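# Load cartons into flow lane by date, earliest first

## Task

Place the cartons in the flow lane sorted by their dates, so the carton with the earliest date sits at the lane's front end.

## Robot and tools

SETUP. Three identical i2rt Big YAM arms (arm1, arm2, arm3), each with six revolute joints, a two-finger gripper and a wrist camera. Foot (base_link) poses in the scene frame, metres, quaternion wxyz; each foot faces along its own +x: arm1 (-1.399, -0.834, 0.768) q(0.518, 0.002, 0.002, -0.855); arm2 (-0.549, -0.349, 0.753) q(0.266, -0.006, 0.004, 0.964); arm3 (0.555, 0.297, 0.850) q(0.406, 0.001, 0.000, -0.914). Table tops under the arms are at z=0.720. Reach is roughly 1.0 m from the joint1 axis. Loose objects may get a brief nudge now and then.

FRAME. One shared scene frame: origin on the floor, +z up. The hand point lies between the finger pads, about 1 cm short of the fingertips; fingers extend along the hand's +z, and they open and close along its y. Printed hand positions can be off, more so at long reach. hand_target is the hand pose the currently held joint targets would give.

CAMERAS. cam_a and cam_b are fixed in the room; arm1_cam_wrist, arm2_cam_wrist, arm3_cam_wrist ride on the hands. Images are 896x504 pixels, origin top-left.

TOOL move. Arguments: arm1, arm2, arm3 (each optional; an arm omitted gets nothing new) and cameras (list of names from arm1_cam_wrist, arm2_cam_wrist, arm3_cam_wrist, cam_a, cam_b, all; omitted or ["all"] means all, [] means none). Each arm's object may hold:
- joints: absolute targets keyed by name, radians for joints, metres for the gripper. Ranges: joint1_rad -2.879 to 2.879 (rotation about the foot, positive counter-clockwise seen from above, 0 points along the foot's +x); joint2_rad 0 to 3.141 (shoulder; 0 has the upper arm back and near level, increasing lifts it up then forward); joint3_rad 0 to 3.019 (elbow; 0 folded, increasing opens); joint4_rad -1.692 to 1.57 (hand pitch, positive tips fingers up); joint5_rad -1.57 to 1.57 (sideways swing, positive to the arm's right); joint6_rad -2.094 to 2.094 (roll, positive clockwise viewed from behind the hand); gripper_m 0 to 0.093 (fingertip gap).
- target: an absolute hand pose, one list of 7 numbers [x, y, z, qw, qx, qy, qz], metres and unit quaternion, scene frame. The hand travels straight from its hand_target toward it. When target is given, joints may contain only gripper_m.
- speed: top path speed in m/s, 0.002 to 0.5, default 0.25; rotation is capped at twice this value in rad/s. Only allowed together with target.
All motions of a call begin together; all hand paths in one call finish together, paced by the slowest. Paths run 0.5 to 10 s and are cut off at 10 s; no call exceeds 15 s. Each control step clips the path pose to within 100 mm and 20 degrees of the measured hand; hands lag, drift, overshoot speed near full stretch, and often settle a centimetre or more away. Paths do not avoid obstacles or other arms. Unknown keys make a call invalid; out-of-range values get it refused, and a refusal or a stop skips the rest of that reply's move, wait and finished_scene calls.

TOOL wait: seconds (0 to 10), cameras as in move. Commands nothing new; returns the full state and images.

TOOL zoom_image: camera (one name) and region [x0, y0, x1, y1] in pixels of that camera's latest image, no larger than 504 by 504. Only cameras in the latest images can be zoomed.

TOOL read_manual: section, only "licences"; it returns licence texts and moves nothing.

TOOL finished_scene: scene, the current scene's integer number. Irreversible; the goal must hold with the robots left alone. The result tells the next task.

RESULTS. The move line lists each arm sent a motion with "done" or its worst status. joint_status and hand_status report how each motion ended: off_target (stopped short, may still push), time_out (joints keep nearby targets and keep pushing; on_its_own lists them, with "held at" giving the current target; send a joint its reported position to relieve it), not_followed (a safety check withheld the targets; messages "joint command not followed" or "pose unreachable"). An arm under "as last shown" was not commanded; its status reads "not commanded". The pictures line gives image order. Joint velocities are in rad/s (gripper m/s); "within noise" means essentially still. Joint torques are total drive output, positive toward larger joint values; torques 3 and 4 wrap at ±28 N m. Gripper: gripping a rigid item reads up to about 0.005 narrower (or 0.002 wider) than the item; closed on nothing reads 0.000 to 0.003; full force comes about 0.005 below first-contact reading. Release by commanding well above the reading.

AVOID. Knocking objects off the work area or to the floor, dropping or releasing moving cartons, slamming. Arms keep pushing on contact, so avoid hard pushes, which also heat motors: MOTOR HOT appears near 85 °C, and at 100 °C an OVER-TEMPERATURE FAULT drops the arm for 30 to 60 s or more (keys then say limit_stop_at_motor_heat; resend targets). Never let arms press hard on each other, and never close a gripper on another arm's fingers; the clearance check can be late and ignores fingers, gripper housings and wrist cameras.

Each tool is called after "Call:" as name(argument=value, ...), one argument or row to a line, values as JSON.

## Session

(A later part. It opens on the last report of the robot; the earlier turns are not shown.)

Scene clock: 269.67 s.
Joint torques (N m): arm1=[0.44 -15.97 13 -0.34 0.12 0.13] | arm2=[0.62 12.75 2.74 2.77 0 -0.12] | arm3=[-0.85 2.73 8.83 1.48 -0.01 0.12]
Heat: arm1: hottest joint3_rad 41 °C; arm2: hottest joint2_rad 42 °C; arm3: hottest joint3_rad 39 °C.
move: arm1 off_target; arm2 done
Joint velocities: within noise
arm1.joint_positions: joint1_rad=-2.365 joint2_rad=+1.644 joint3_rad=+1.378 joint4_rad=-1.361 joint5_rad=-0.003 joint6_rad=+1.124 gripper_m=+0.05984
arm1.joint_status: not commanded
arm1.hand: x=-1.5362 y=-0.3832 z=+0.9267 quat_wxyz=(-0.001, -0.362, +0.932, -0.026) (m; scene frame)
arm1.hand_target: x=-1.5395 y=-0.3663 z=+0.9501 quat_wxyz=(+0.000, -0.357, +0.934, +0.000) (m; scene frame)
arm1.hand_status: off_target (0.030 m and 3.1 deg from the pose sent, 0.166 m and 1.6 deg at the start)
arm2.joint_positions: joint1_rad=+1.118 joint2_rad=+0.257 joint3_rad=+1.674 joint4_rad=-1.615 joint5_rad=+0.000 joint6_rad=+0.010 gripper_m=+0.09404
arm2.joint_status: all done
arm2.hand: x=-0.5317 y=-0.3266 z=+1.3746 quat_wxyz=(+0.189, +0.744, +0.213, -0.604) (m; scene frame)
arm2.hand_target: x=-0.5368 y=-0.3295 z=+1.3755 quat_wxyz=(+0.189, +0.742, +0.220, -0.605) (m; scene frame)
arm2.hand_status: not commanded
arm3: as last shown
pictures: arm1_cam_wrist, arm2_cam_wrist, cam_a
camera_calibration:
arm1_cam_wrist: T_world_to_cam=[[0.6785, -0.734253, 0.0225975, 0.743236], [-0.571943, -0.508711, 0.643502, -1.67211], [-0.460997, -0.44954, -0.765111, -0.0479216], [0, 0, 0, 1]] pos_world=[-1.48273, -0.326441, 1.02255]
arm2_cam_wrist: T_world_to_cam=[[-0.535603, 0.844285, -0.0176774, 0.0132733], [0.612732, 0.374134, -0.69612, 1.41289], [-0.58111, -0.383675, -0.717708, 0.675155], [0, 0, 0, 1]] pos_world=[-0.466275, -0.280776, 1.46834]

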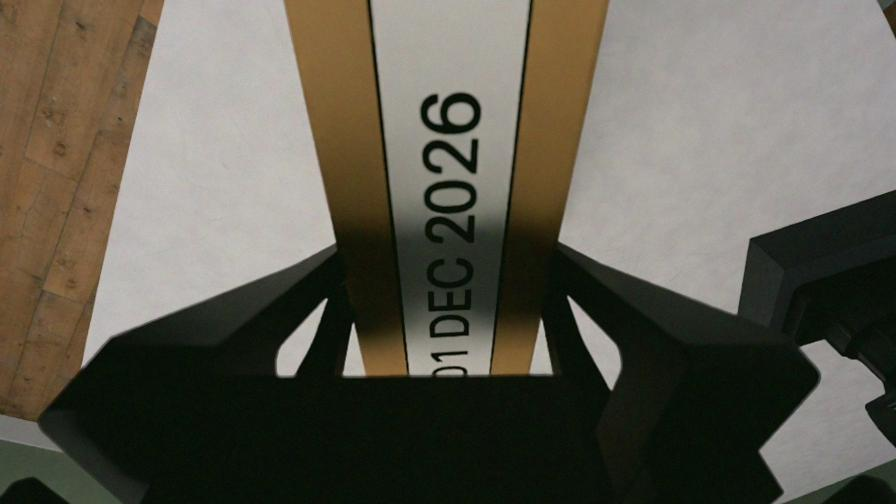

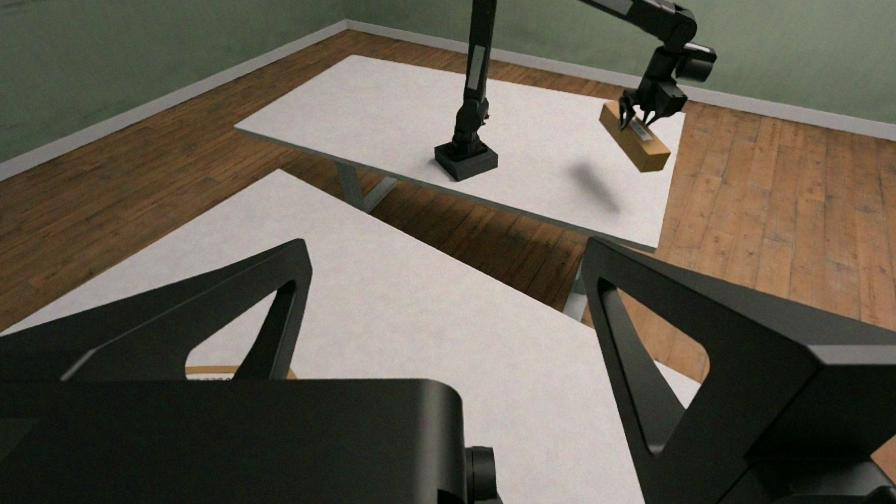

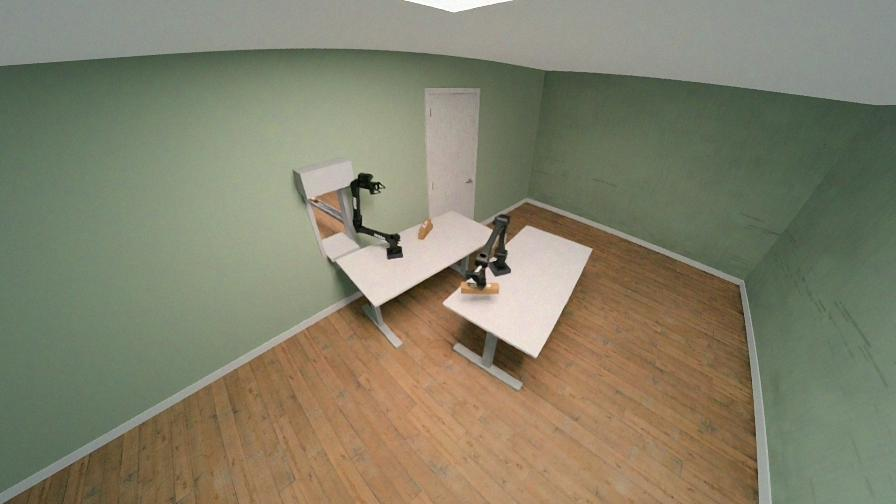

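Call:
move(
  arm1={"joints": {"joint1_rad": 2.531, "joint2_rad": 1.96, "joint3_rad": 2.003, "joint4_rad": -1.591, "joint5_rad": 0, "joint6_rad": 1.571}},
  cameras=["arm1_cam_wrist", "arm2_cam_wrist", "cam_a"],
)

Scene clock: 278.40 s.
Joint torques (N m): arm1=[0.15 -25.58 10.18 -0.35 0.22 0.14] | arm2=[0.62 13.16 2.76 2.77 -0.01 -0.11] | arm3=[-0.73 2.73 8.83 1.51 0 0.11]
Heat: arm1: hottest joint3_rad 42 °C; arm2: hottest joint2_rad 41 °C; arm3: hottest joint3_rad 39 °C.
move: arm1 done
Joint velocities: within noise
arm1.joint_positions: joint1_rad=+2.542 joint2_rad=+2.003 joint3_rad=+1.985 joint4_rad=-1.580 joint5_rad=-0.001 joint6_rad=+1.562 gripper_m=+0.05991
arm1.joint_status: all done
arm1.hand: x=-0.8542 y=-0.5447 z=+0.9634 quat_wxyz=(+0.008, -0.511, -0.860, +0.009) (m; scene frame)
arm1.hand_target: x=-0.8525 y=-0.5518 z=+0.9960 quat_wxyz=(-0.006, -0.519, -0.854, -0.013) (m; scene frame)
arm1.hand_status: not commanded
arm2, arm3: as last shown
pictures: arm1_cam_wrist, arm2_cam_wrist, cam_a
camera_calibration:
arm1_cam_wrist: T_world_to_cam=[[-0.876242, -0.481867, -0.00178692, -1.00595], [-0.37486, 0.679317, 0.630879, -0.560206], [-0.302786, 0.553473, -0.775879, 0.913847], [0, 0, 0, 1]] pos_world=[-0.814757, -0.609967, 1.06066]
arm2_cam_wrist: T_world_to_cam=[[-0.535603, 0.844285, -0.0176774, 0.0132733], [0.612732, 0.374134, -0.69612, 1.41289], [-0.58111, -0.383675, -0.717708, 0.675155], [0, 0, 0, 1]] pos_world=[-0.466275, -0.280776, 1.46834]

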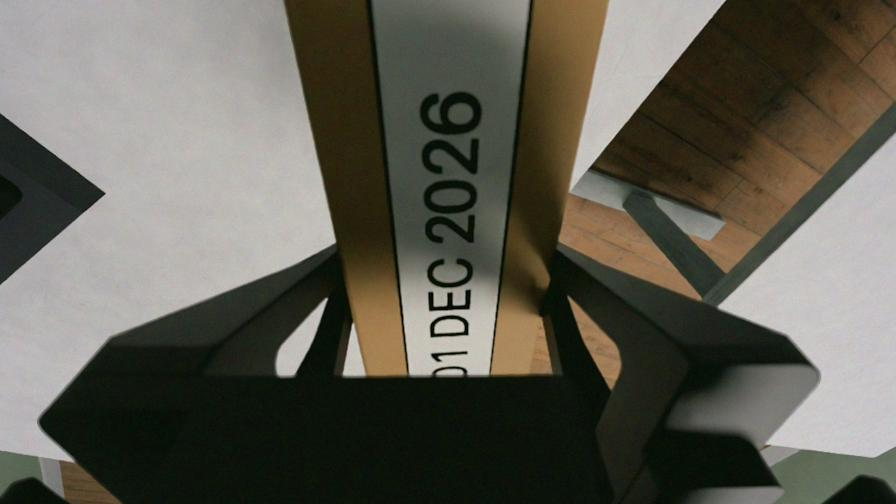

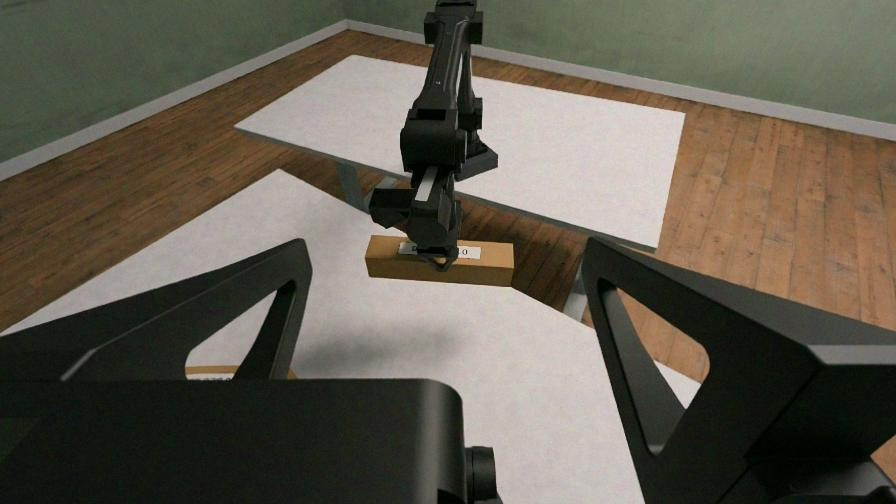

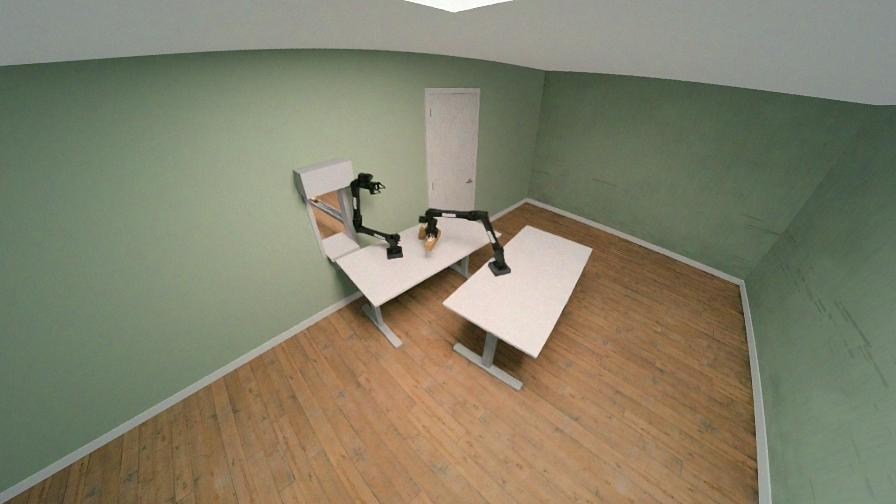

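Call:
move(
  arm1={"target": [-0.853, -0.552, 0.84, 0, -0.515, -0.857, 0], "speed": 0.2},
  cameras=["arm1_cam_wrist", "arm2_cam_wrist"],
)

Scene clock: 283.03 s.
Joint torques (N m): arm1=[0.03 -23.77 9.33 0.24 0.27 0.04] | arm2=[0.56 13.16 2.76 2.76 0 -0.12] | arm3=[-0.62 2.73 8.79 1.51 -0.01 0.11]
Heat: arm1: hottest joint3_rad 42 °C; arm2: hottest joint2_rad 41 °C; arm3: hottest joint3_rad 38 °C.
move: arm1 off_target
Joint velocities: within noise
arm1.joint_positions: joint1_rad=+2.542 joint2_rad=+2.063 joint3_rad=+1.695 joint4_rad=-1.257 joint5_rad=+0.002 joint6_rad=+1.562 gripper_m=+0.05991
arm1.joint_status: not commanded
arm1.hand: x=-0.8658 y=-0.5509 z=+0.8195 quat_wxyz=(+0.014, -0.511, -0.859, +0.021) (m; scene frame)
arm1.hand_target: x=-0.8536 y=-0.5523 z=+0.8399 quat_wxyz=(+0.000, -0.515, -0.857, +0.000) (m; scene frame)
arm1.hand_status: off_target (0.024 m and 2.9 deg from the pose sent, 0.124 m and 1.5 deg at the start)
arm2, arm3: as last shown
pictures: arm1_cam_wrist, arm2_cam_wrist
camera_calibration:
arm1_cam_wrist: T_world_to_cam=[[-0.875878, -0.481866, 0.0253624, -1.0413], [-0.360846, 0.688986, 0.628561, -0.45018], [-0.320356, 0.541391, -0.777347, 0.781445], [0, 0, 0, 1]] pos_world=[-0.824154, -0.614665, 0.916829]
arm2_cam_wrist: T_world_to_cam=[[-0.535603, 0.844285, -0.0176774, 0.0132733], [0.612732, 0.374134, -0.69612, 1.41289], [-0.58111, -0.383675, -0.717708, 0.675155], [0, 0, 0, 1]] pos_world=[-0.466275, -0.280776, 1.46834]

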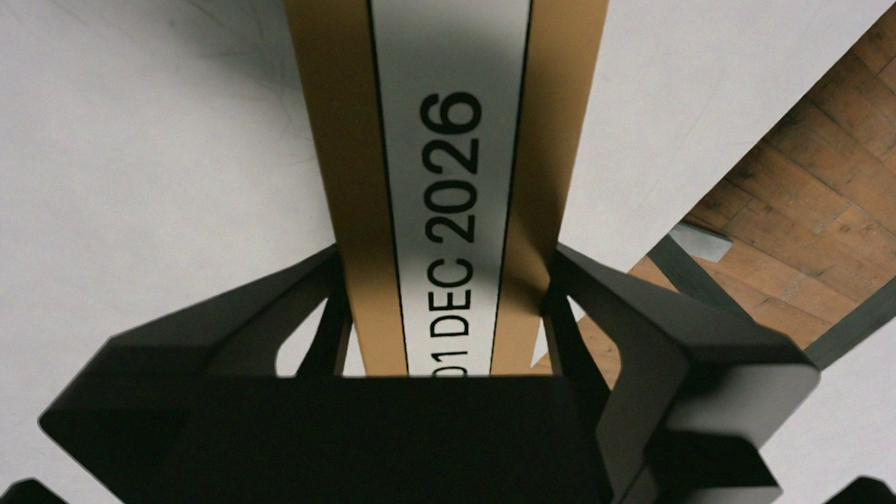

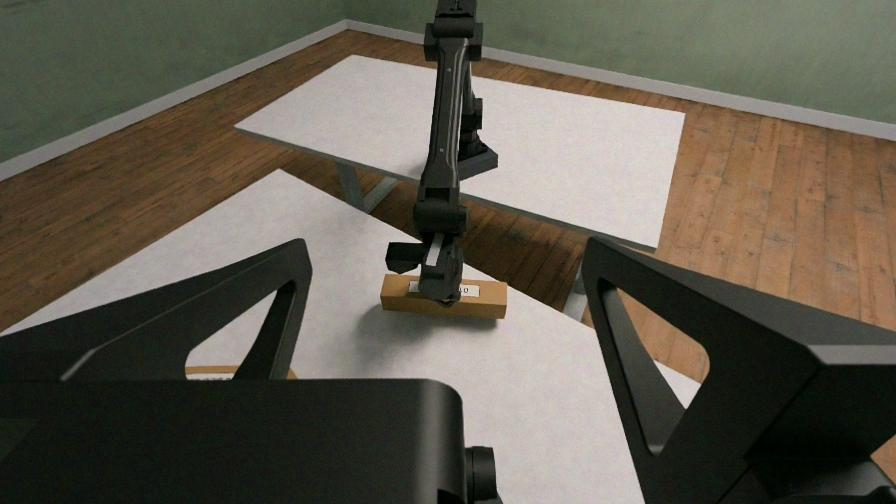

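Call:
move(
  arm1={"target": [-0.843, -0.552, 0.80, 0, -0.515, -0.857, 0], "speed": 0.15},
  cameras=["arm1_cam_wrist", "arm2_cam_wrist"],
)

Scene clock: 286.30 s.
Joint torques (N m): arm1=[-0.21 -22.95 8.65 0.31 0.51 0.01] | arm2=[0.62 13.16 2.74 2.77 0 -0.12] | arm3=[-0.67 2.73 8.77 1.52 0 0.12]
Heat: arm1: hottest joint3_rad 42 °C; arm2: hottest joint2_rad 41 °C; arm3: hottest joint3_rad 38 °C.
move: arm1 off_target
Joint velocities: within noise
arm1.joint_positions: joint1_rad=+2.539 joint2_rad=+2.108 joint3_rad=+1.693 joint4_rad=-1.187 joint5_rad=-0.003 joint6_rad=+1.557 gripper_m=+0.05991
arm1.joint_status: not commanded
arm1.hand: x=-0.8543 y=-0.5458 z=+0.7920 quat_wxyz=(+0.010, -0.510, -0.860, +0.009) (m; scene frame)
arm1.hand_target: x=-0.8432 y=-0.5520 z=+0.8002 quat_wxyz=(+0.000, -0.515, -0.857, +0.000) (m; scene frame)
arm1.hand_status: off_target (0.015 m and 1.7 deg from the pose sent, 0.030 m and 2.9 deg at the start)
arm2: as last shown
arm3.joint_positions: joint1_rad=-0.329 joint2_rad=+0.548 joint3_rad=+1.484 joint4_rad=-1.191 joint5_rad=+0.001 joint6_rad=-0.006 gripper_m=+0.09400
arm3.joint_status: not commanded
arm3.hand: x=+0.3795 y=+0.2014 z=+1.4809 quat_wxyz=(-0.151, -0.766, -0.201, +0.592) (m; scene frame)
arm3.hand_target: x=+0.3829 y=+0.2056 z=+1.4811 quat_wxyz=(-0.150, -0.767, -0.194, +0.592) (m; scene frame)
arm3.hand_status: not commanded
pictures: arm1_cam_wrist, arm2_cam_wrist
camera_calibration:
arm1_cam_wrist: T_world_to_cam=[[-0.875555, -0.483116, 0.00124336, -1.00942], [-0.373503, 0.678531, 0.632527, -0.451928], [-0.306428, 0.553348, -0.774537, 0.777168], [0, 0, 0, 1]] pos_world=[-0.814458, -0.611067, 0.889058]
arm2_cam_wrist: T_world_to_cam=[[-0.535603, 0.844285, -0.0176774, 0.0132733], [0.612732, 0.374134, -0.69612, 1.41289], [-0.58111, -0.383675, -0.717708, 0.675155], [0, 0, 0, 1]] pos_world=[-0.466275, -0.280776, 1.46834]

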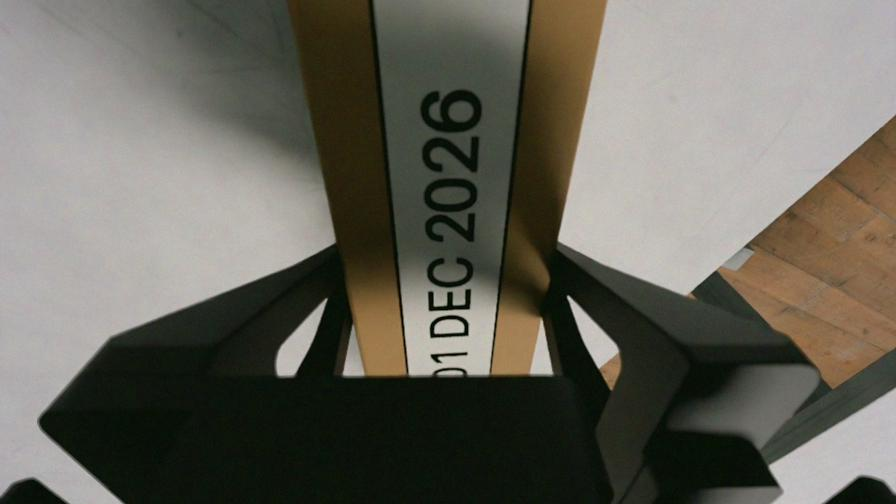

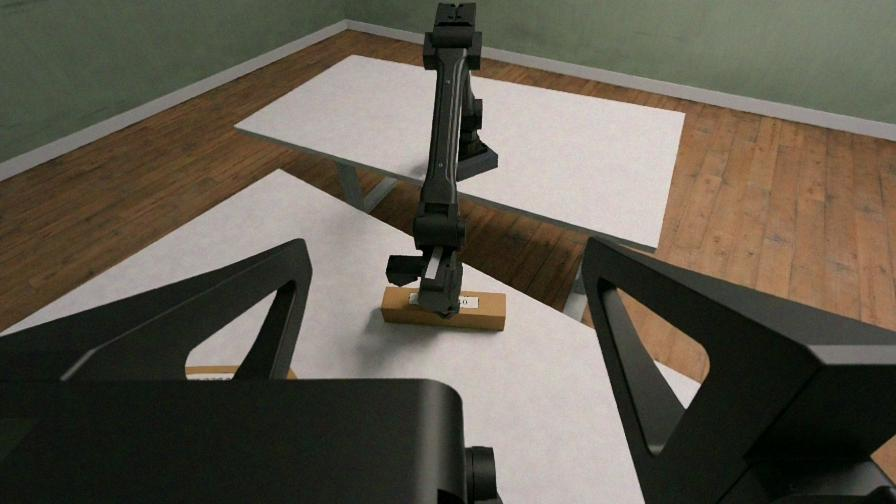

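Call:
move(
  arm1={"target": [-0.838, -0.552, 0.778, 0, -0.515, -0.857, 0], "speed": 0.1},
  cameras=["arm2_cam_wrist"],
)

Call:
zoom_image(
  camera="arm2_cam_wrist",
  region=[360, 260, 530, 350],
)

Scene clock: 289.63 s.
Joint torques (N m): arm1=[-0.44 -20.25 8.39 0.84 0.5 0.06] | arm2=[0.5 13.16 2.74 2.76 0 -0.11] | arm3=[-0.67 2.78 8.79 1.54 -0.01 0.13]
Heat: arm1: hottest joint3_rad 42 °C; arm2: hottest joint2_rad 41 °C; arm3: hottest joint3_rad 38 °C.
move: arm1 off_target
Joint velocities: within noise
arm1.joint_positions: joint1_rad=+2.539 joint2_rad=+2.110 joint3_rad=+1.693 joint4_rad=-1.164 joint5_rad=-0.003 joint6_rad=+1.548 gripper_m=+0.05990
arm1.joint_status: not commanded
arm1.hand: x=-0.8495 y=-0.5435 z=+0.7906 quat_wxyz=(+0.004, -0.506, -0.862, +0.000) (m; scene frame)
arm1.hand_target: x=-0.8386 y=-0.5522 z=+0.7782 quat_wxyz=(+0.000, -0.515, -0.857, +0.000) (m; scene frame)
arm1.hand_status: off_target (0.019 m and 1.3 deg from the pose sent, 0.022 m and 1.7 deg at the start)
arm2, arm3: as last shown
pictures: arm2_cam_wrist
camera_calibration:
arm2_cam_wrist: T_world_to_cam=[[-0.535603, 0.844285, -0.0176774, 0.0132733], [0.612732, 0.374134, -0.69612, 1.41289], [-0.58111, -0.383675, -0.717708, 0.675155], [0, 0, 0, 1]] pos_world=[-0.466275, -0.280776, 1.46834]

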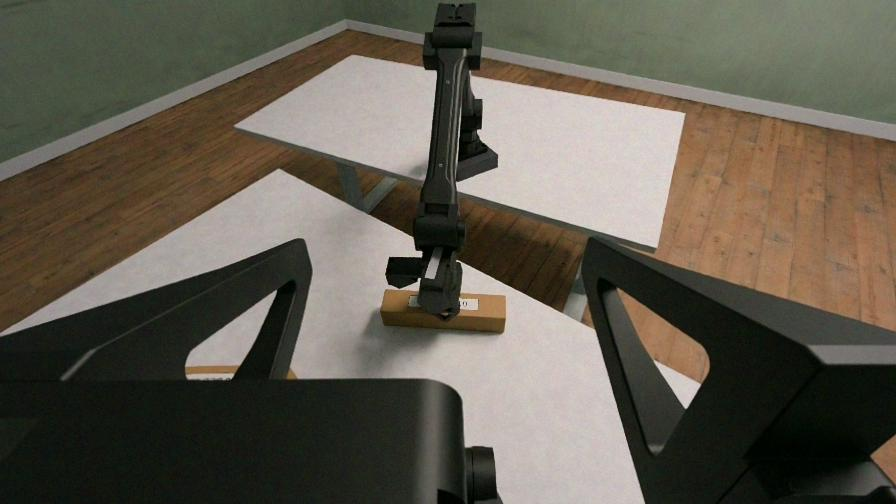

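Scaled by 2.965 from the camera's 896x504 image, which has a finer 1280x720 frame.

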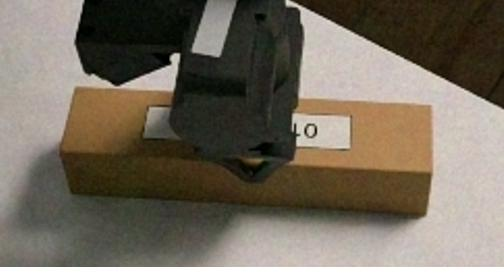

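Call:
move(
  arm1={"joints": {"gripper_m": 0.09}},
  cameras=[],
)

Call:
move(
  arm1={"target": [-0.838, -0.552, 0.95, 0, -0.515, -0.857, 0], "speed": 0.3},
  cameras=["arm1_cam_wrist", "arm2_cam_wrist"],
)

Scene clock: 293.43 s.
Joint torques (N m): arm1=[-0.32 -21.77 8.35 0.39 0.26 0.06] | arm2=[0.62 13.16 2.74 2.77 0 -0.11] | arm3=[-0.67 2.78 8.84 1.48 0 0.12]
Heat: arm1: hottest joint3_rad 42 °C; arm2: hottest joint2_rad 41 °C; arm3: hottest joint3_rad 38 °C.
move: arm1 done
Joint velocities: within noise
arm1.joint_positions: joint1_rad=+2.537 joint2_rad=+2.124 joint3_rad=+1.693 joint4_rad=-1.152 joint5_rad=+0.002 joint6_rad=+1.548 gripper_m=+0.08991
arm1.joint_status: all done
arm1.hand: x=-0.8473 y=-0.5444 z=+0.7823 quat_wxyz=(+0.003, -0.507, -0.862, +0.002) (m; scene frame)
arm1.hand_target: x=-0.8386 y=-0.5522 z=+0.7783 quat_wxyz=(+0.000, -0.515, -0.857, +0.000) (m; scene frame)
arm1.hand_status: not commanded
arm2, arm3: as last shown
pictures: none
No camera images: "cameras" was empty.

Scene clock: 295.13 s.
Joint torques (N m): arm1=[-0.26 -21.36 12.48 -0.29 0.25 0.09] | arm2=[0.56 13.22 2.74 2.74 0 -0.11] | arm3=[-0.79 2.67 8.77 1.5 -0.02 0.12]
Heat: arm1: hottest joint3_rad 43 °C; arm2: hottest joint2_rad 41 °C; arm3: hottest joint3_rad 38 °C.
move: arm1 off_target
Joint velocities: within noise
arm1.joint_positions: joint1_rad=+2.537 joint2_rad=+2.008 joint3_rad=+1.925 joint4_rad=-1.521 joint5_rad=+0.003 joint6_rad=+1.548 gripper_m=+0.08995
arm1.joint_status: not commanded
arm1.hand: x=-0.8535 y=-0.5484 z=+0.9377 quat_wxyz=(+0.008, -0.507, -0.862, +0.012) (m; scene frame)
arm1.hand_target: x=-0.8387 y=-0.5524 z=+0.9501 quat_wxyz=(+0.000, -0.515, -0.857, +0.000) (m; scene frame)
arm1.hand_status: off_target (0.020 m and 2.0 deg from the pose sent, 0.168 m and 1.2 deg at the start; pose on its path clipped on 8 of 51 steps)
arm2, arm3: as last shown
pictures: arm1_cam_wrist, arm2_cam_wrist
camera_calibration:
arm1_cam_wrist: T_world_to_cam=[[-0.871772, -0.489895, 0.00398874, -1.01313], [-0.378936, 0.679436, 0.628311, -0.542165], [-0.310516, 0.546232, -0.777952, 0.887538], [0, 0, 0, 1]] pos_world=[-0.813067, -0.612762, 1.03515]
arm2_cam_wrist: T_world_to_cam=[[-0.535603, 0.844285, -0.0176774, 0.0132733], [0.612732, 0.374134, -0.69612, 1.41289], [-0.58111, -0.383675, -0.717708, 0.675155], [0, 0, 0, 1]] pos_world=[-0.466275, -0.280776, 1.46834]

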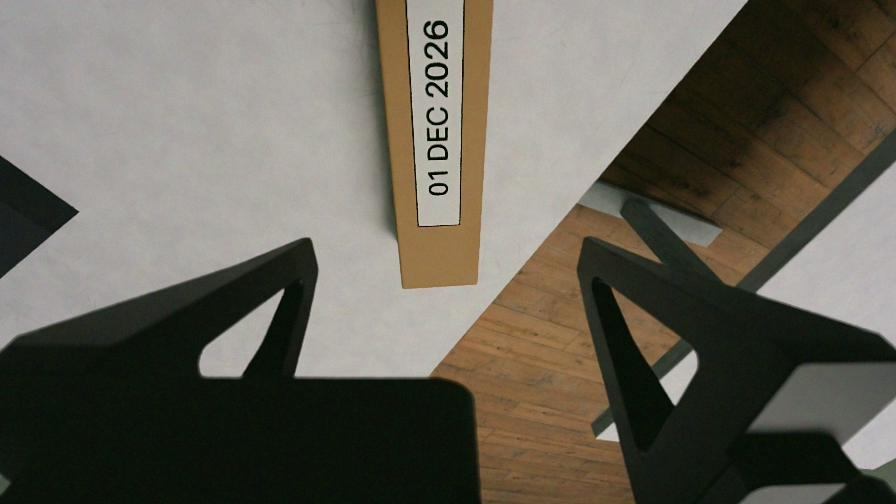

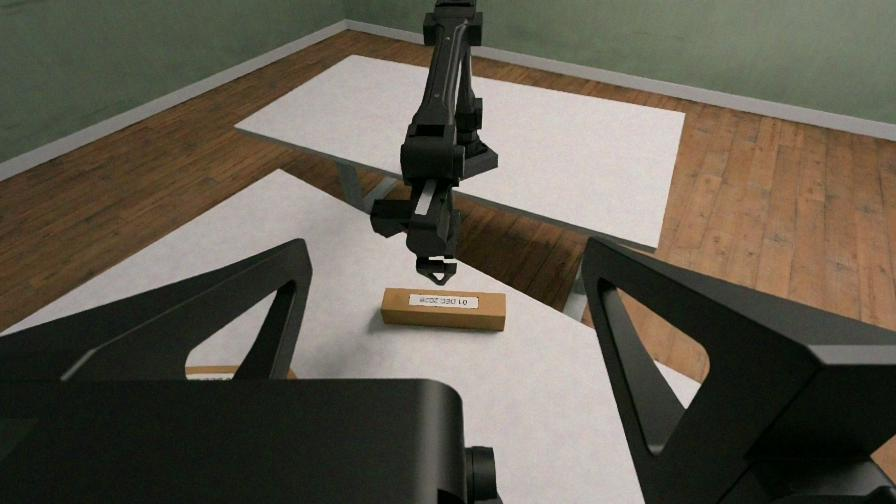

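Call:
move(
  arm1={"joints": {"joint1_rad": 0.6, "joint2_rad": 0.4, "joint3_rad": 1.55, "joint4_rad": -1.55, "joint6_rad": 0}},
  cameras=["arm2_cam_wrist"],
)

Call:
move(
  arm2={"joints": {"joint1_rad": 1.119, "joint2_rad": 1.464, "joint3_rad": 1.196, "joint4_rad": -1.302, "joint5_rad": 0, "joint6_rad": -1.497}},
  cameras=["arm2_cam_wrist"],
)

Scene clock: 309.33 s.
Joint torques (N m): arm1=[-0.56 7.18 5.57 1.32 0 -0.05] | arm2=[0.5 13.16 2.74 2.76 0 -0.11] | arm3=[-0.73 2.84 8.73 1.46 -0.01 0.13]
Heat: arm1: hottest joint3_rad 44 °C; arm2: hottest joint2_rad 41 °C; arm3: hottest joint3_rad 38 °C.
move: arm1 done
Joint velocities: within noise
arm1.joint_positions: joint1_rad=+0.617 joint2_rad=+0.394 joint3_rad=+1.549 joint4_rad=-1.543 joint5_rad=+0.006 joint6_rad=+0.009 gripper_m=+0.08998
arm1.joint_status: all done
arm1.hand: x=-1.3905 y=-0.9170 z=+1.3621 quat_wxyz=(-0.419, -0.551, -0.623, +0.364) (m; scene frame)
arm1.hand_target: x=-1.3913 y=-0.9187 z=+1.3605 quat_wxyz=(-0.411, -0.556, -0.623, +0.366) (m; scene frame)
arm1.hand_status: not commanded
arm2, arm3: as last shown
pictures: arm2_cam_wrist
camera_calibration:
arm2_cam_wrist: T_world_to_cam=[[-0.535603, 0.844285, -0.0176774, 0.0132733], [0.612732, 0.374134, -0.69612, 1.41289], [-0.58111, -0.383675, -0.717708, 0.675155], [0, 0, 0, 1]] pos_world=[-0.466275, -0.280776, 1.46834]

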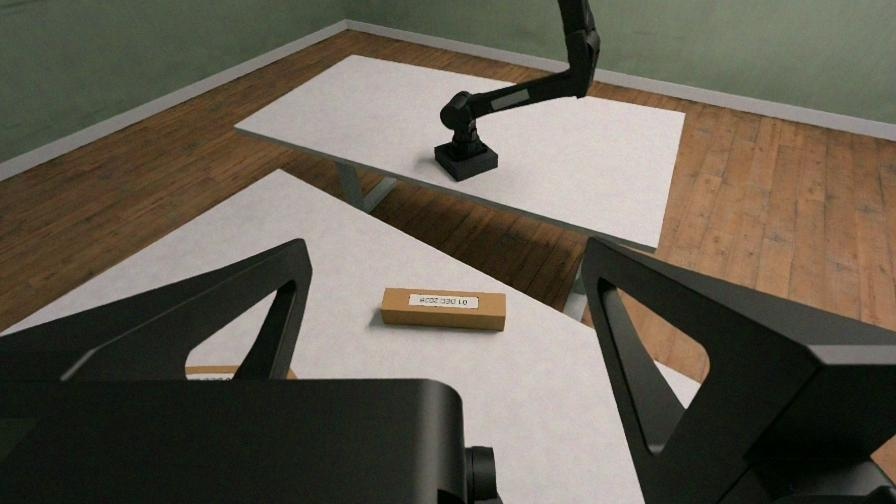

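Scene clock: 311.07 s.
Joint torques (N m): arm1=[-0.56 7.24 5.56 1.33 0.01 -0.06] | arm2=[0.03 -10.17 9.37 0.5 -0.12 -0.12] | arm3=[-0.56 2.9 8.85 1.54 -0.01 0.11]
Heat: arm1: hottest joint3_rad 43 °C; arm2: hottest joint2_rad 41 °C; arm3: hottest joint3_rad 38 °C.
move: arm2 done
Joint velocities: within noise
arm1, arm3: as last shown
arm1.hand_target: x=-1.3914 y=-0.9187 z=+1.3605 quat_wxyz=(-0.411, -0.556, -0.623, +0.366) (m; scene frame)
arm2.joint_positions: joint1_rad=+1.118 joint2_rad=+1.457 joint3_rad=+1.201 joint4_rad=-1.308 joint5_rad=+0.000 joint6_rad=-1.486 gripper_m=+0.09404
arm2.joint_status: all done
arm2.hand: x=-0.8999 y=-0.5751 z=+0.9242 quat_wxyz=(+0.006, +0.513, +0.858, -0.006) (m; scene frame)
arm2.hand_target: x=-0.8997 y=-0.5754 z=+0.9197 quat_wxyz=(+0.007, +0.508, +0.861, -0.003) (m; scene frame)
arm2.hand_status: not commanded
pictures: arm2_cam_wrist
camera_calibration:
arm2_cam_wrist: T_world_to_cam=[[-0.878468, -0.477499, 0.0170015, -1.08283], [-0.389822, 0.736832, 0.552375, -0.429599], [-0.276286, 0.478616, -0.833422, 0.919763], [0, 0, 0, 1]] pos_world=[-0.864583, -0.640723, 1.02226]

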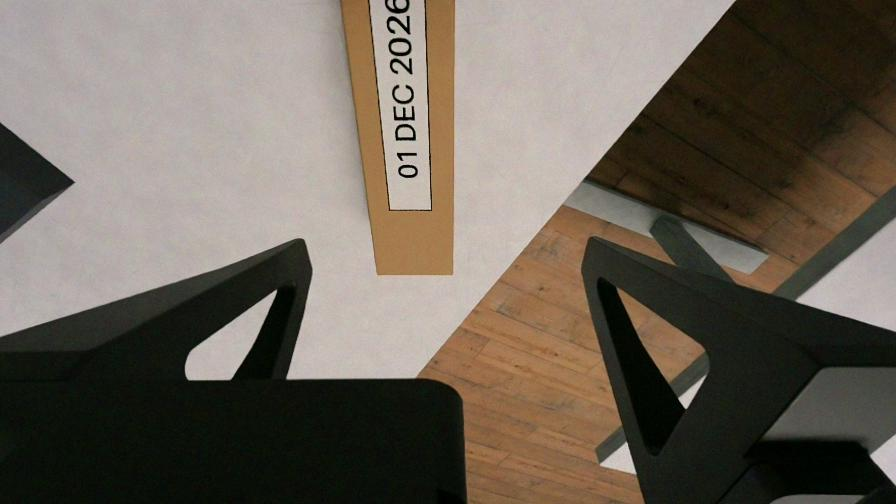

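Call:
move(
  arm2={"target": [-0.869, -0.5875, 0.80, 0, 0.5113, 0.8594, 0], "speed": 0.3},
  cameras=["arm2_cam_wrist"],
)

Call:
move(
  arm2={"target": [-0.869, -0.5875, 0.752, 0, 0.5113, 0.8594, 0], "speed": 0.2},
  cameras=["arm2_cam_wrist"],
)

Scene clock: 325.63 s.
Joint torques (N m): arm1=[-0.62 7.24 5.56 1.32 0 -0.06] | arm2=[0.62 -9.64 7.92 0.69 -0.04 0.12] | arm3=[-0.67 2.73 8.81 1.54 -0.01 0.11]
Heat: arm1: hottest joint3_rad 42 °C; arm2: hottest joint2_rad 41 °C; arm3: hottest joint3_rad 39 °C.
move: arm2 done
Joint velocities: within noise
arm1, arm3: as last shown
arm2.joint_positions: joint1_rad=+1.180 joint2_rad=+1.546 joint3_rad=+0.960 joint4_rad=-0.976 joint5_rad=+0.013 joint6_rad=-1.431 gripper_m=+0.09404
arm2.joint_status: not commanded
arm2.hand: x=-0.8720 y=-0.5859 z=+0.8064 quat_wxyz=(-0.001, +0.510, +0.860, -0.004) (m; scene frame)
arm2.hand_target: x=-0.8690 y=-0.5874 z=+0.8001 quat_wxyz=(+0.000, +0.511, +0.859, +0.000) (m; scene frame)
arm2.hand_status: done (0.007 m and 0.5 deg from the pose sent, 0.129 m and 1.0 deg at the start)
pictures: arm2_cam_wrist
camera_calibration:
arm2_cam_wrist: T_world_to_cam=[[-0.874846, -0.483959, 0.0206798, -1.06508], [-0.389902, 0.728869, 0.562784, -0.358756], [-0.287437, 0.484286, -0.826345, 0.822345], [0, 0, 0, 1]] pos_world=[-0.835292, -0.65222, 0.903469]

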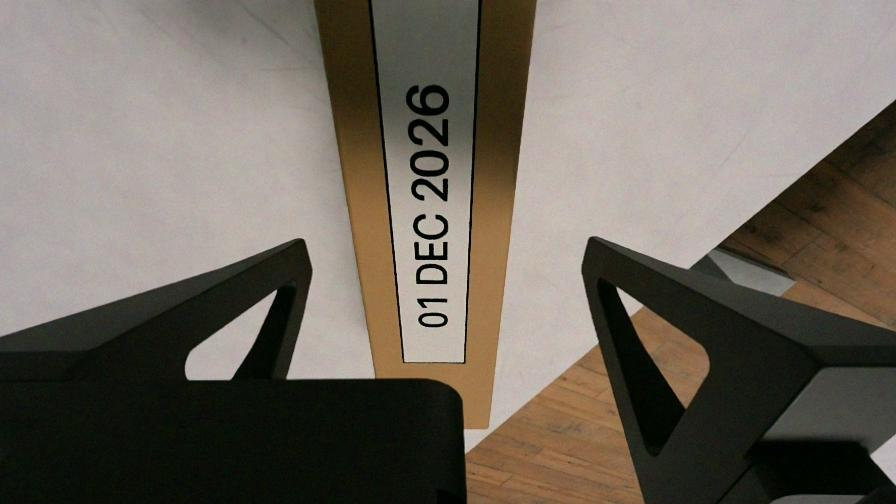

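Scene clock: 326.80 s.
Joint torques (N m): arm1=[-0.56 7.24 5.56 1.32 0.01 -0.06] | arm2=[0.5 -9.93 7.01 0.73 -0.05 0.08] | arm3=[-0.5 2.84 8.8 1.52 -0.02 0.12]
Heat: arm1: hottest joint3_rad 42 °C; arm2: hottest joint2_rad 41 °C; arm3: hottest joint3_rad 39 °C.
move: arm2 done
Joint velocities: within noise
arm1, arm3: as last shown
arm2.joint_positions: joint1_rad=+1.180 joint2_rad=+1.631 joint3_rad=+0.911 joint4_rad=-0.838 joint5_rad=+0.013 joint6_rad=-1.430 gripper_m=+0.09404
arm2.joint_status: not commanded
arm2.hand: x=-0.8732 y=-0.5877 z=+0.7596 quat_wxyz=(-0.001, +0.510, +0.860, -0.006) (m; scene frame)
arm2.hand_target: x=-0.8690 y=-0.5875 z=+0.7522 quat_wxyz=(+0.000, +0.511, +0.859, +0.000) (m; scene frame)
arm2.hand_status: done (0.009 m and 0.7 deg from the pose sent, 0.055 m and 0.5 deg at the start)
pictures: arm2_cam_wrist
camera_calibration:
arm2_cam_wrist: T_world_to_cam=[[-0.874999, -0.483487, 0.0248261, -1.06892], [-0.387669, 0.730463, 0.56226, -0.328337], [-0.28998, 0.482353, -0.826588, 0.78107], [0, 0, 0, 1]] pos_world=[-0.836094, -0.653722, 0.85677]

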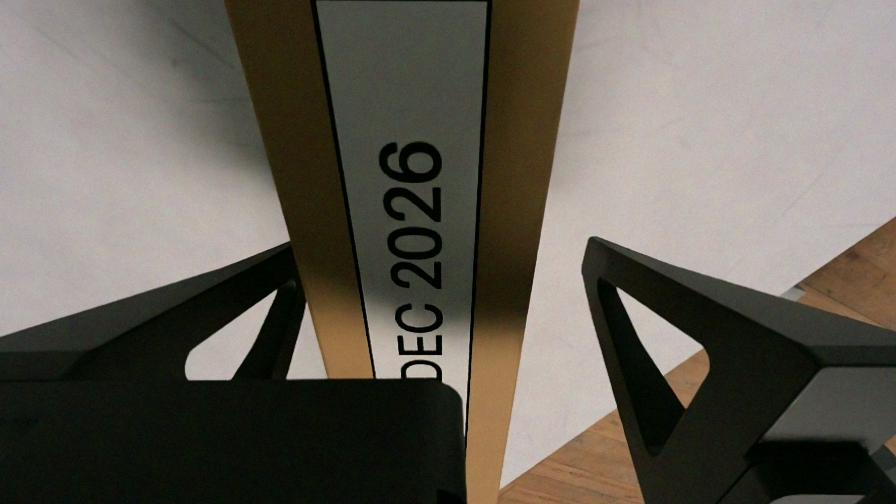

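Call:
move(
  arm2={"joints": {"gripper_m": 0.05}},
  cameras=[],
)

Call:
move(
  arm2={"target": [-0.865, -0.585, 0.93, 0, 0.5113, 0.8594, 0], "speed": 0.3},
  cameras=["arm2_cam_wrist"],
)

Scene clock: 333.83 s.
Joint torques (N m): arm1=[-0.62 7.18 5.56 1.33 0 -0.06] | arm2=[0.5 -9.99 7.06 0.65 -0.05 0.07] | arm3=[-0.79 2.73 8.85 1.57 0 0.11]
Heat: arm1: hottest joint3_rad 41 °C; arm2: hottest joint2_rad 41 °C; arm3: hottest joint3_rad 39 °C.
move: arm2 off_target
Joint velocities: within noise
arm1: as last shown
arm2.joint_positions: joint1_rad=+1.180 joint2_rad=+1.631 joint3_rad=+0.910 joint4_rad=-0.838 joint5_rad=+0.013 joint6_rad=-1.430 gripper_m=+0.06077
arm2.joint_status: gripper_m off_target (ended at +0.06080, target +0.05000)
arm2.hand: x=-0.8727 y=-0.5873 z=+0.7593 quat_wxyz=(-0.001, +0.510, +0.860, -0.006) (m; scene frame)
arm2.hand_target: x=-0.8689 y=-0.5874 z=+0.7522 quat_wxyz=(+0.000, +0.511, +0.859, +0.000) (m; scene frame)
arm2.hand_status: not commanded
arm3.joint_positions: joint1_rad=-0.329 joint2_rad=+0.548 joint3_rad=+1.484 joint4_rad=-1.191 joint5_rad=+0.001 joint6_rad=-0.006 gripper_m=+0.09400
arm3.joint_status: not commanded
arm3.hand: x=+0.3795 y=+0.2014 z=+1.4809 quat_wxyz=(-0.151, -0.766, -0.201, +0.592) (m; scene frame)
arm3.hand_target: x=+0.3829 y=+0.2056 z=+1.4811 quat_wxyz=(-0.150, -0.767, -0.194, +0.592) (m; scene frame)
arm3.hand_status: not commanded
pictures: none
No camera images: "cameras" was empty.

Scene clock: 335.33 s.
Joint torques (N m): arm1=[-0.56 7.18 5.55 1.32 0 -0.06] | arm2=[0.85 -8.82 14.58 -0.08 -0.08 0.08] | arm3=[-0.85 2.49 8.83 1.48 0.01 0.12]
Heat: arm1: hottest joint3_rad 41 °C; arm2: hottest joint2_rad 41 °C; arm3: hottest joint3_rad 39 °C.
move: arm2 off_target
Joint velocities: within noise
arm1, arm3: as last shown
arm2.joint_positions: joint1_rad=+1.183 joint2_rad=+1.389 joint3_rad=+1.086 joint4_rad=-1.317 joint5_rad=+0.013 joint6_rad=-1.425 gripper_m=+0.06077
arm2.joint_status: not commanded
arm2.hand: x=-0.8500 y=-0.5686 z=+0.9084 quat_wxyz=(+0.010, +0.511, +0.859, +0.023) (m; scene frame)
arm2.hand_target: x=-0.8639 y=-0.5842 z=+0.9302 quat_wxyz=(+0.000, +0.511, +0.859, -0.001) (m; scene frame)
arm2.hand_status: off_target (0.031 m and 2.9 deg from the pose sent, 0.171 m and 0.7 deg at the start)
pictures: arm2_cam_wrist
camera_calibration:
arm2_cam_wrist: T_world_to_cam=[[-0.875923, -0.48106, -0.0366135, -0.986782], [-0.413843, 0.710186, 0.569535, -0.45731], [-0.247978, 0.514021, -0.821151, 0.950275], [0, 0, 0, 1]] pos_world=[-0.817952, -0.638388, 1.00464]

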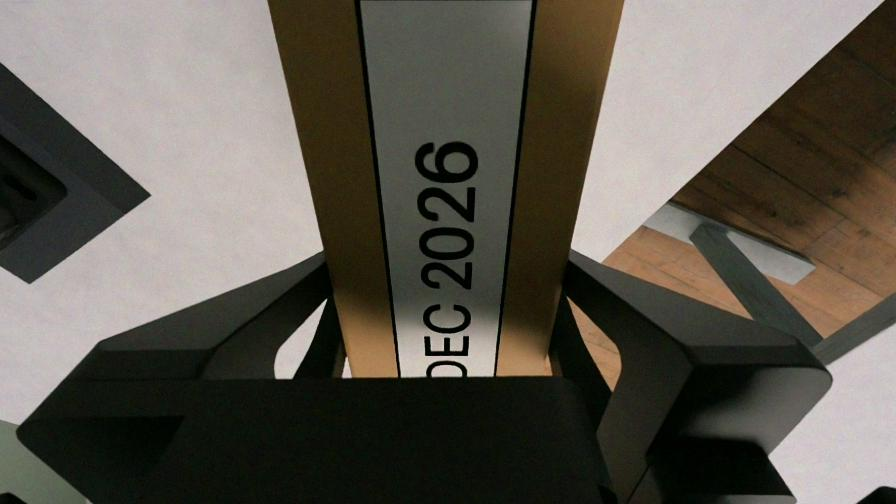

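Call:
move(
  arm2={"joints": {"joint1_rad": -1.651, "joint2_rad": 1.47, "joint3_rad": 1.26, "joint4_rad": -1.345, "joint5_rad": 0, "joint6_rad": 0.951}},
  cameras=["arm2_cam_wrist", "arm3_cam_wrist", "cam_a"],
)

Scene clock: 347.23 s.
Joint torques (N m): arm1=[-0.56 7.18 5.57 1.33 0 -0.06] | arm2=[-0.32 -12.4 12.89 -0.23 0.01 0.08] | arm3=[-0.73 2.78 8.83 1.51 0 0.11]
Heat: arm1: hottest joint2_rad 40 °C; arm2: hottest joint3_rad 42 °C; arm3: hottest joint3_rad 39 °C.
move: arm2 done
Joint velocities: within noise
arm1, arm3: as last shown
arm2.joint_positions: joint1_rad=-1.649 joint2_rad=+1.485 joint3_rad=+1.218 joint4_rad=-1.336 joint5_rad=+0.001 joint6_rad=+0.942 gripper_m=+0.06088
arm2.joint_status: all done
arm2.hand: x=-0.3077 y=-0.0071 z=+0.9187 quat_wxyz=(+0.004, +0.006, -1.000, +0.019) (m; scene frame)
arm2.hand_target: x=-0.3011 y=+0.0018 z=+0.9399 quat_wxyz=(-0.009, +0.000, -1.000, -0.001) (m; scene frame)
arm2.hand_status: not commanded
pictures: arm2_cam_wrist, arm3_cam_wrist, cam_a
camera_calibration:
arm2_cam_wrist: T_world_to_cam=[[0.0160748, -0.998578, 0.0508243, -0.0507175], [-0.820428, 0.0158819, 0.571529, -0.769343], [-0.571523, -0.0508849, -0.819007, 0.699153], [0, 0, 0, 1]] pos_world=[-0.230793, -0.00285048, 1.01489]
arm3_cam_wrist: T_world_to_cam=[[-0.485217, 0.874332, -0.0104103, 0.0243417], [0.685501, 0.372979, -0.625279, 0.592547], [-0.542819, -0.310533, -0.780332, 1.54711], [0, 0, 0, 1]] pos_world=[0.445419, 0.238137, 1.57802]

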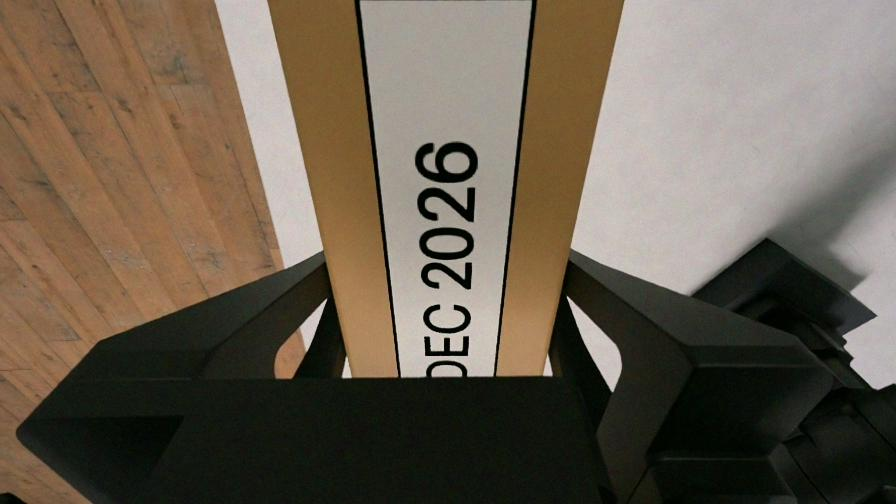

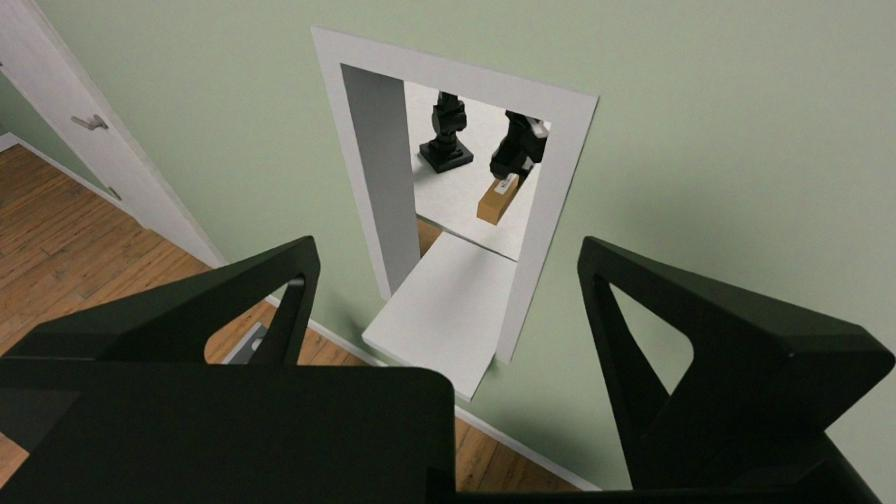

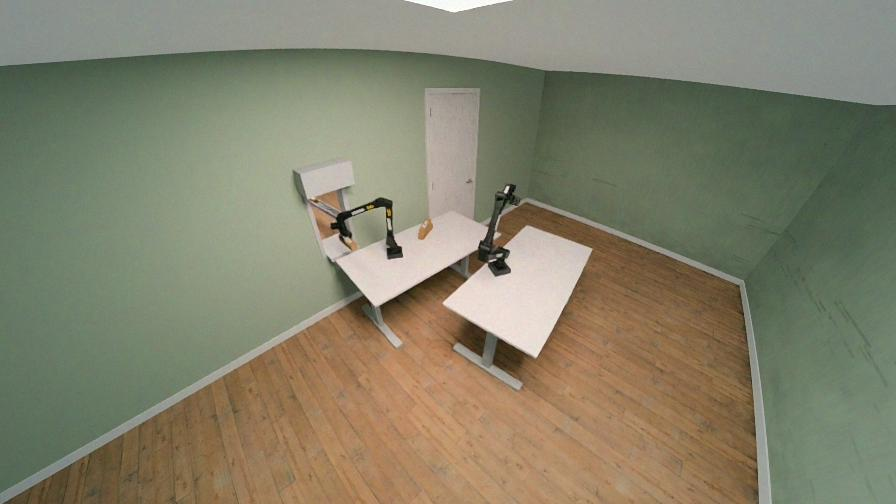

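Call:
move(
  arm2={"target": [-0.02, 0.006, 0.92, 0, 0, 1, 0], "speed": 0.25},
  cameras=["arm2_cam_wrist", "arm3_cam_wrist"],
)

Scene clock: 358.67 s.
Joint torques (N m): arm1=[-0.56 7.12 5.55 1.33 0.01 -0.06] | arm2=[-0.15 -19.25 15.68 -0.27 -0.07 -0.11] | arm3=[-0.79 2.96 8.83 1.52 0 0.13]
Heat: arm1: hottest joint2_rad 39 °C; arm2: hottest joint3_rad 44 °C; arm3: hottest joint3_rad 39 °C.
move: arm2 off_target
Joint velocities: within noise
arm1, arm3: as last shown
arm2.joint_positions: joint1_rad=-2.020 joint2_rad=+2.032 joint3_rad=+1.902 joint4_rad=-1.495 joint5_rad=-0.012 joint6_rad=+0.595 gripper_m=+0.06088
arm2.joint_status: not commanded
arm2.hand: x=-0.0361 y=-0.0068 z=+0.8981 quat_wxyz=(+0.021, -0.007, -1.000, +0.016) (m; scene frame)
arm2.hand_target: x=-0.0214 y=+0.0050 z=+0.9203 quat_wxyz=(-0.001, +0.000, -1.000, +0.000) (m; scene frame)
arm2.hand_status: off_target (0.030 m and 3.1 deg from the pose sent, 0.288 m and 2.3 deg at the start)
pictures: arm2_cam_wrist, arm3_cam_wrist
camera_calibration:
arm2_cam_wrist: T_world_to_cam=[[-0.00746931, -0.998975, 0.0446441, -0.0491674], [-0.799609, 0.0327759, 0.599626, -0.559186], [-0.600475, -0.031219, -0.799034, 0.818623], [0, 0, 0, 1]] pos_world=[0.0440654, -0.00523267, 0.991605]
arm3_cam_wrist: T_world_to_cam=[[-0.485217, 0.874332, -0.0104103, 0.0243417], [0.685501, 0.372979, -0.625279, 0.592547], [-0.542819, -0.310533, -0.780332, 1.54711], [0, 0, 0, 1]] pos_world=[0.445419, 0.238137, 1.57802]

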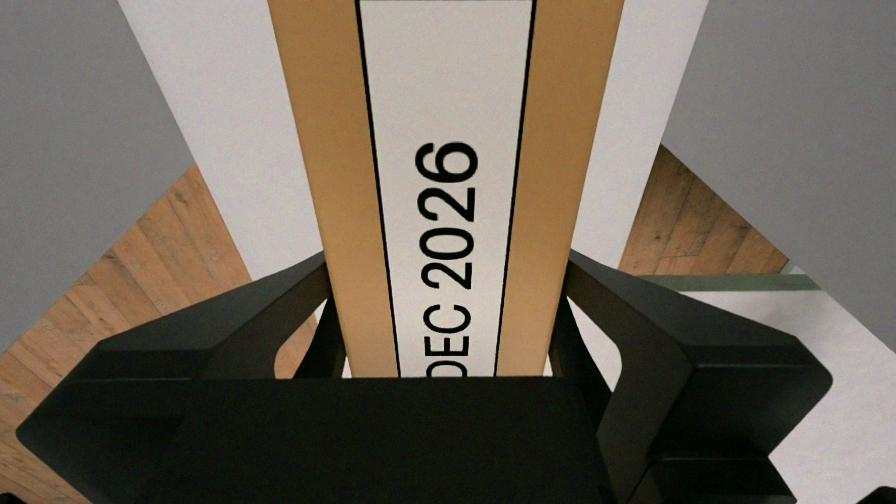

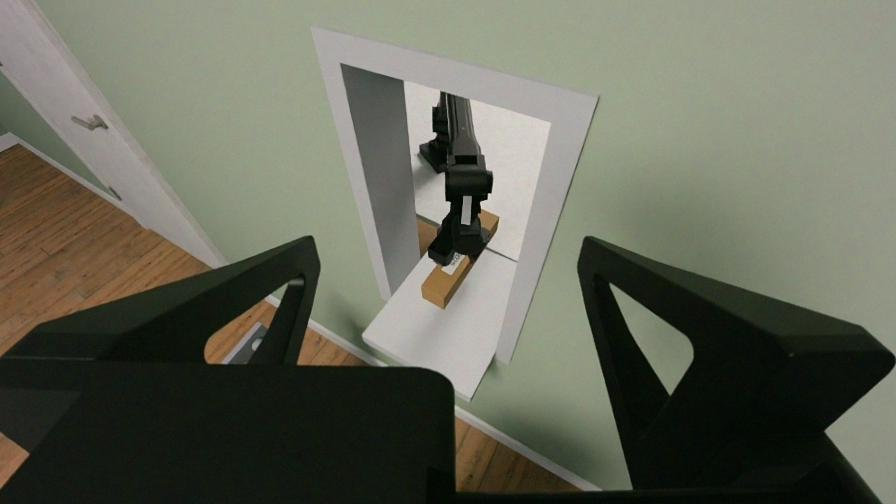

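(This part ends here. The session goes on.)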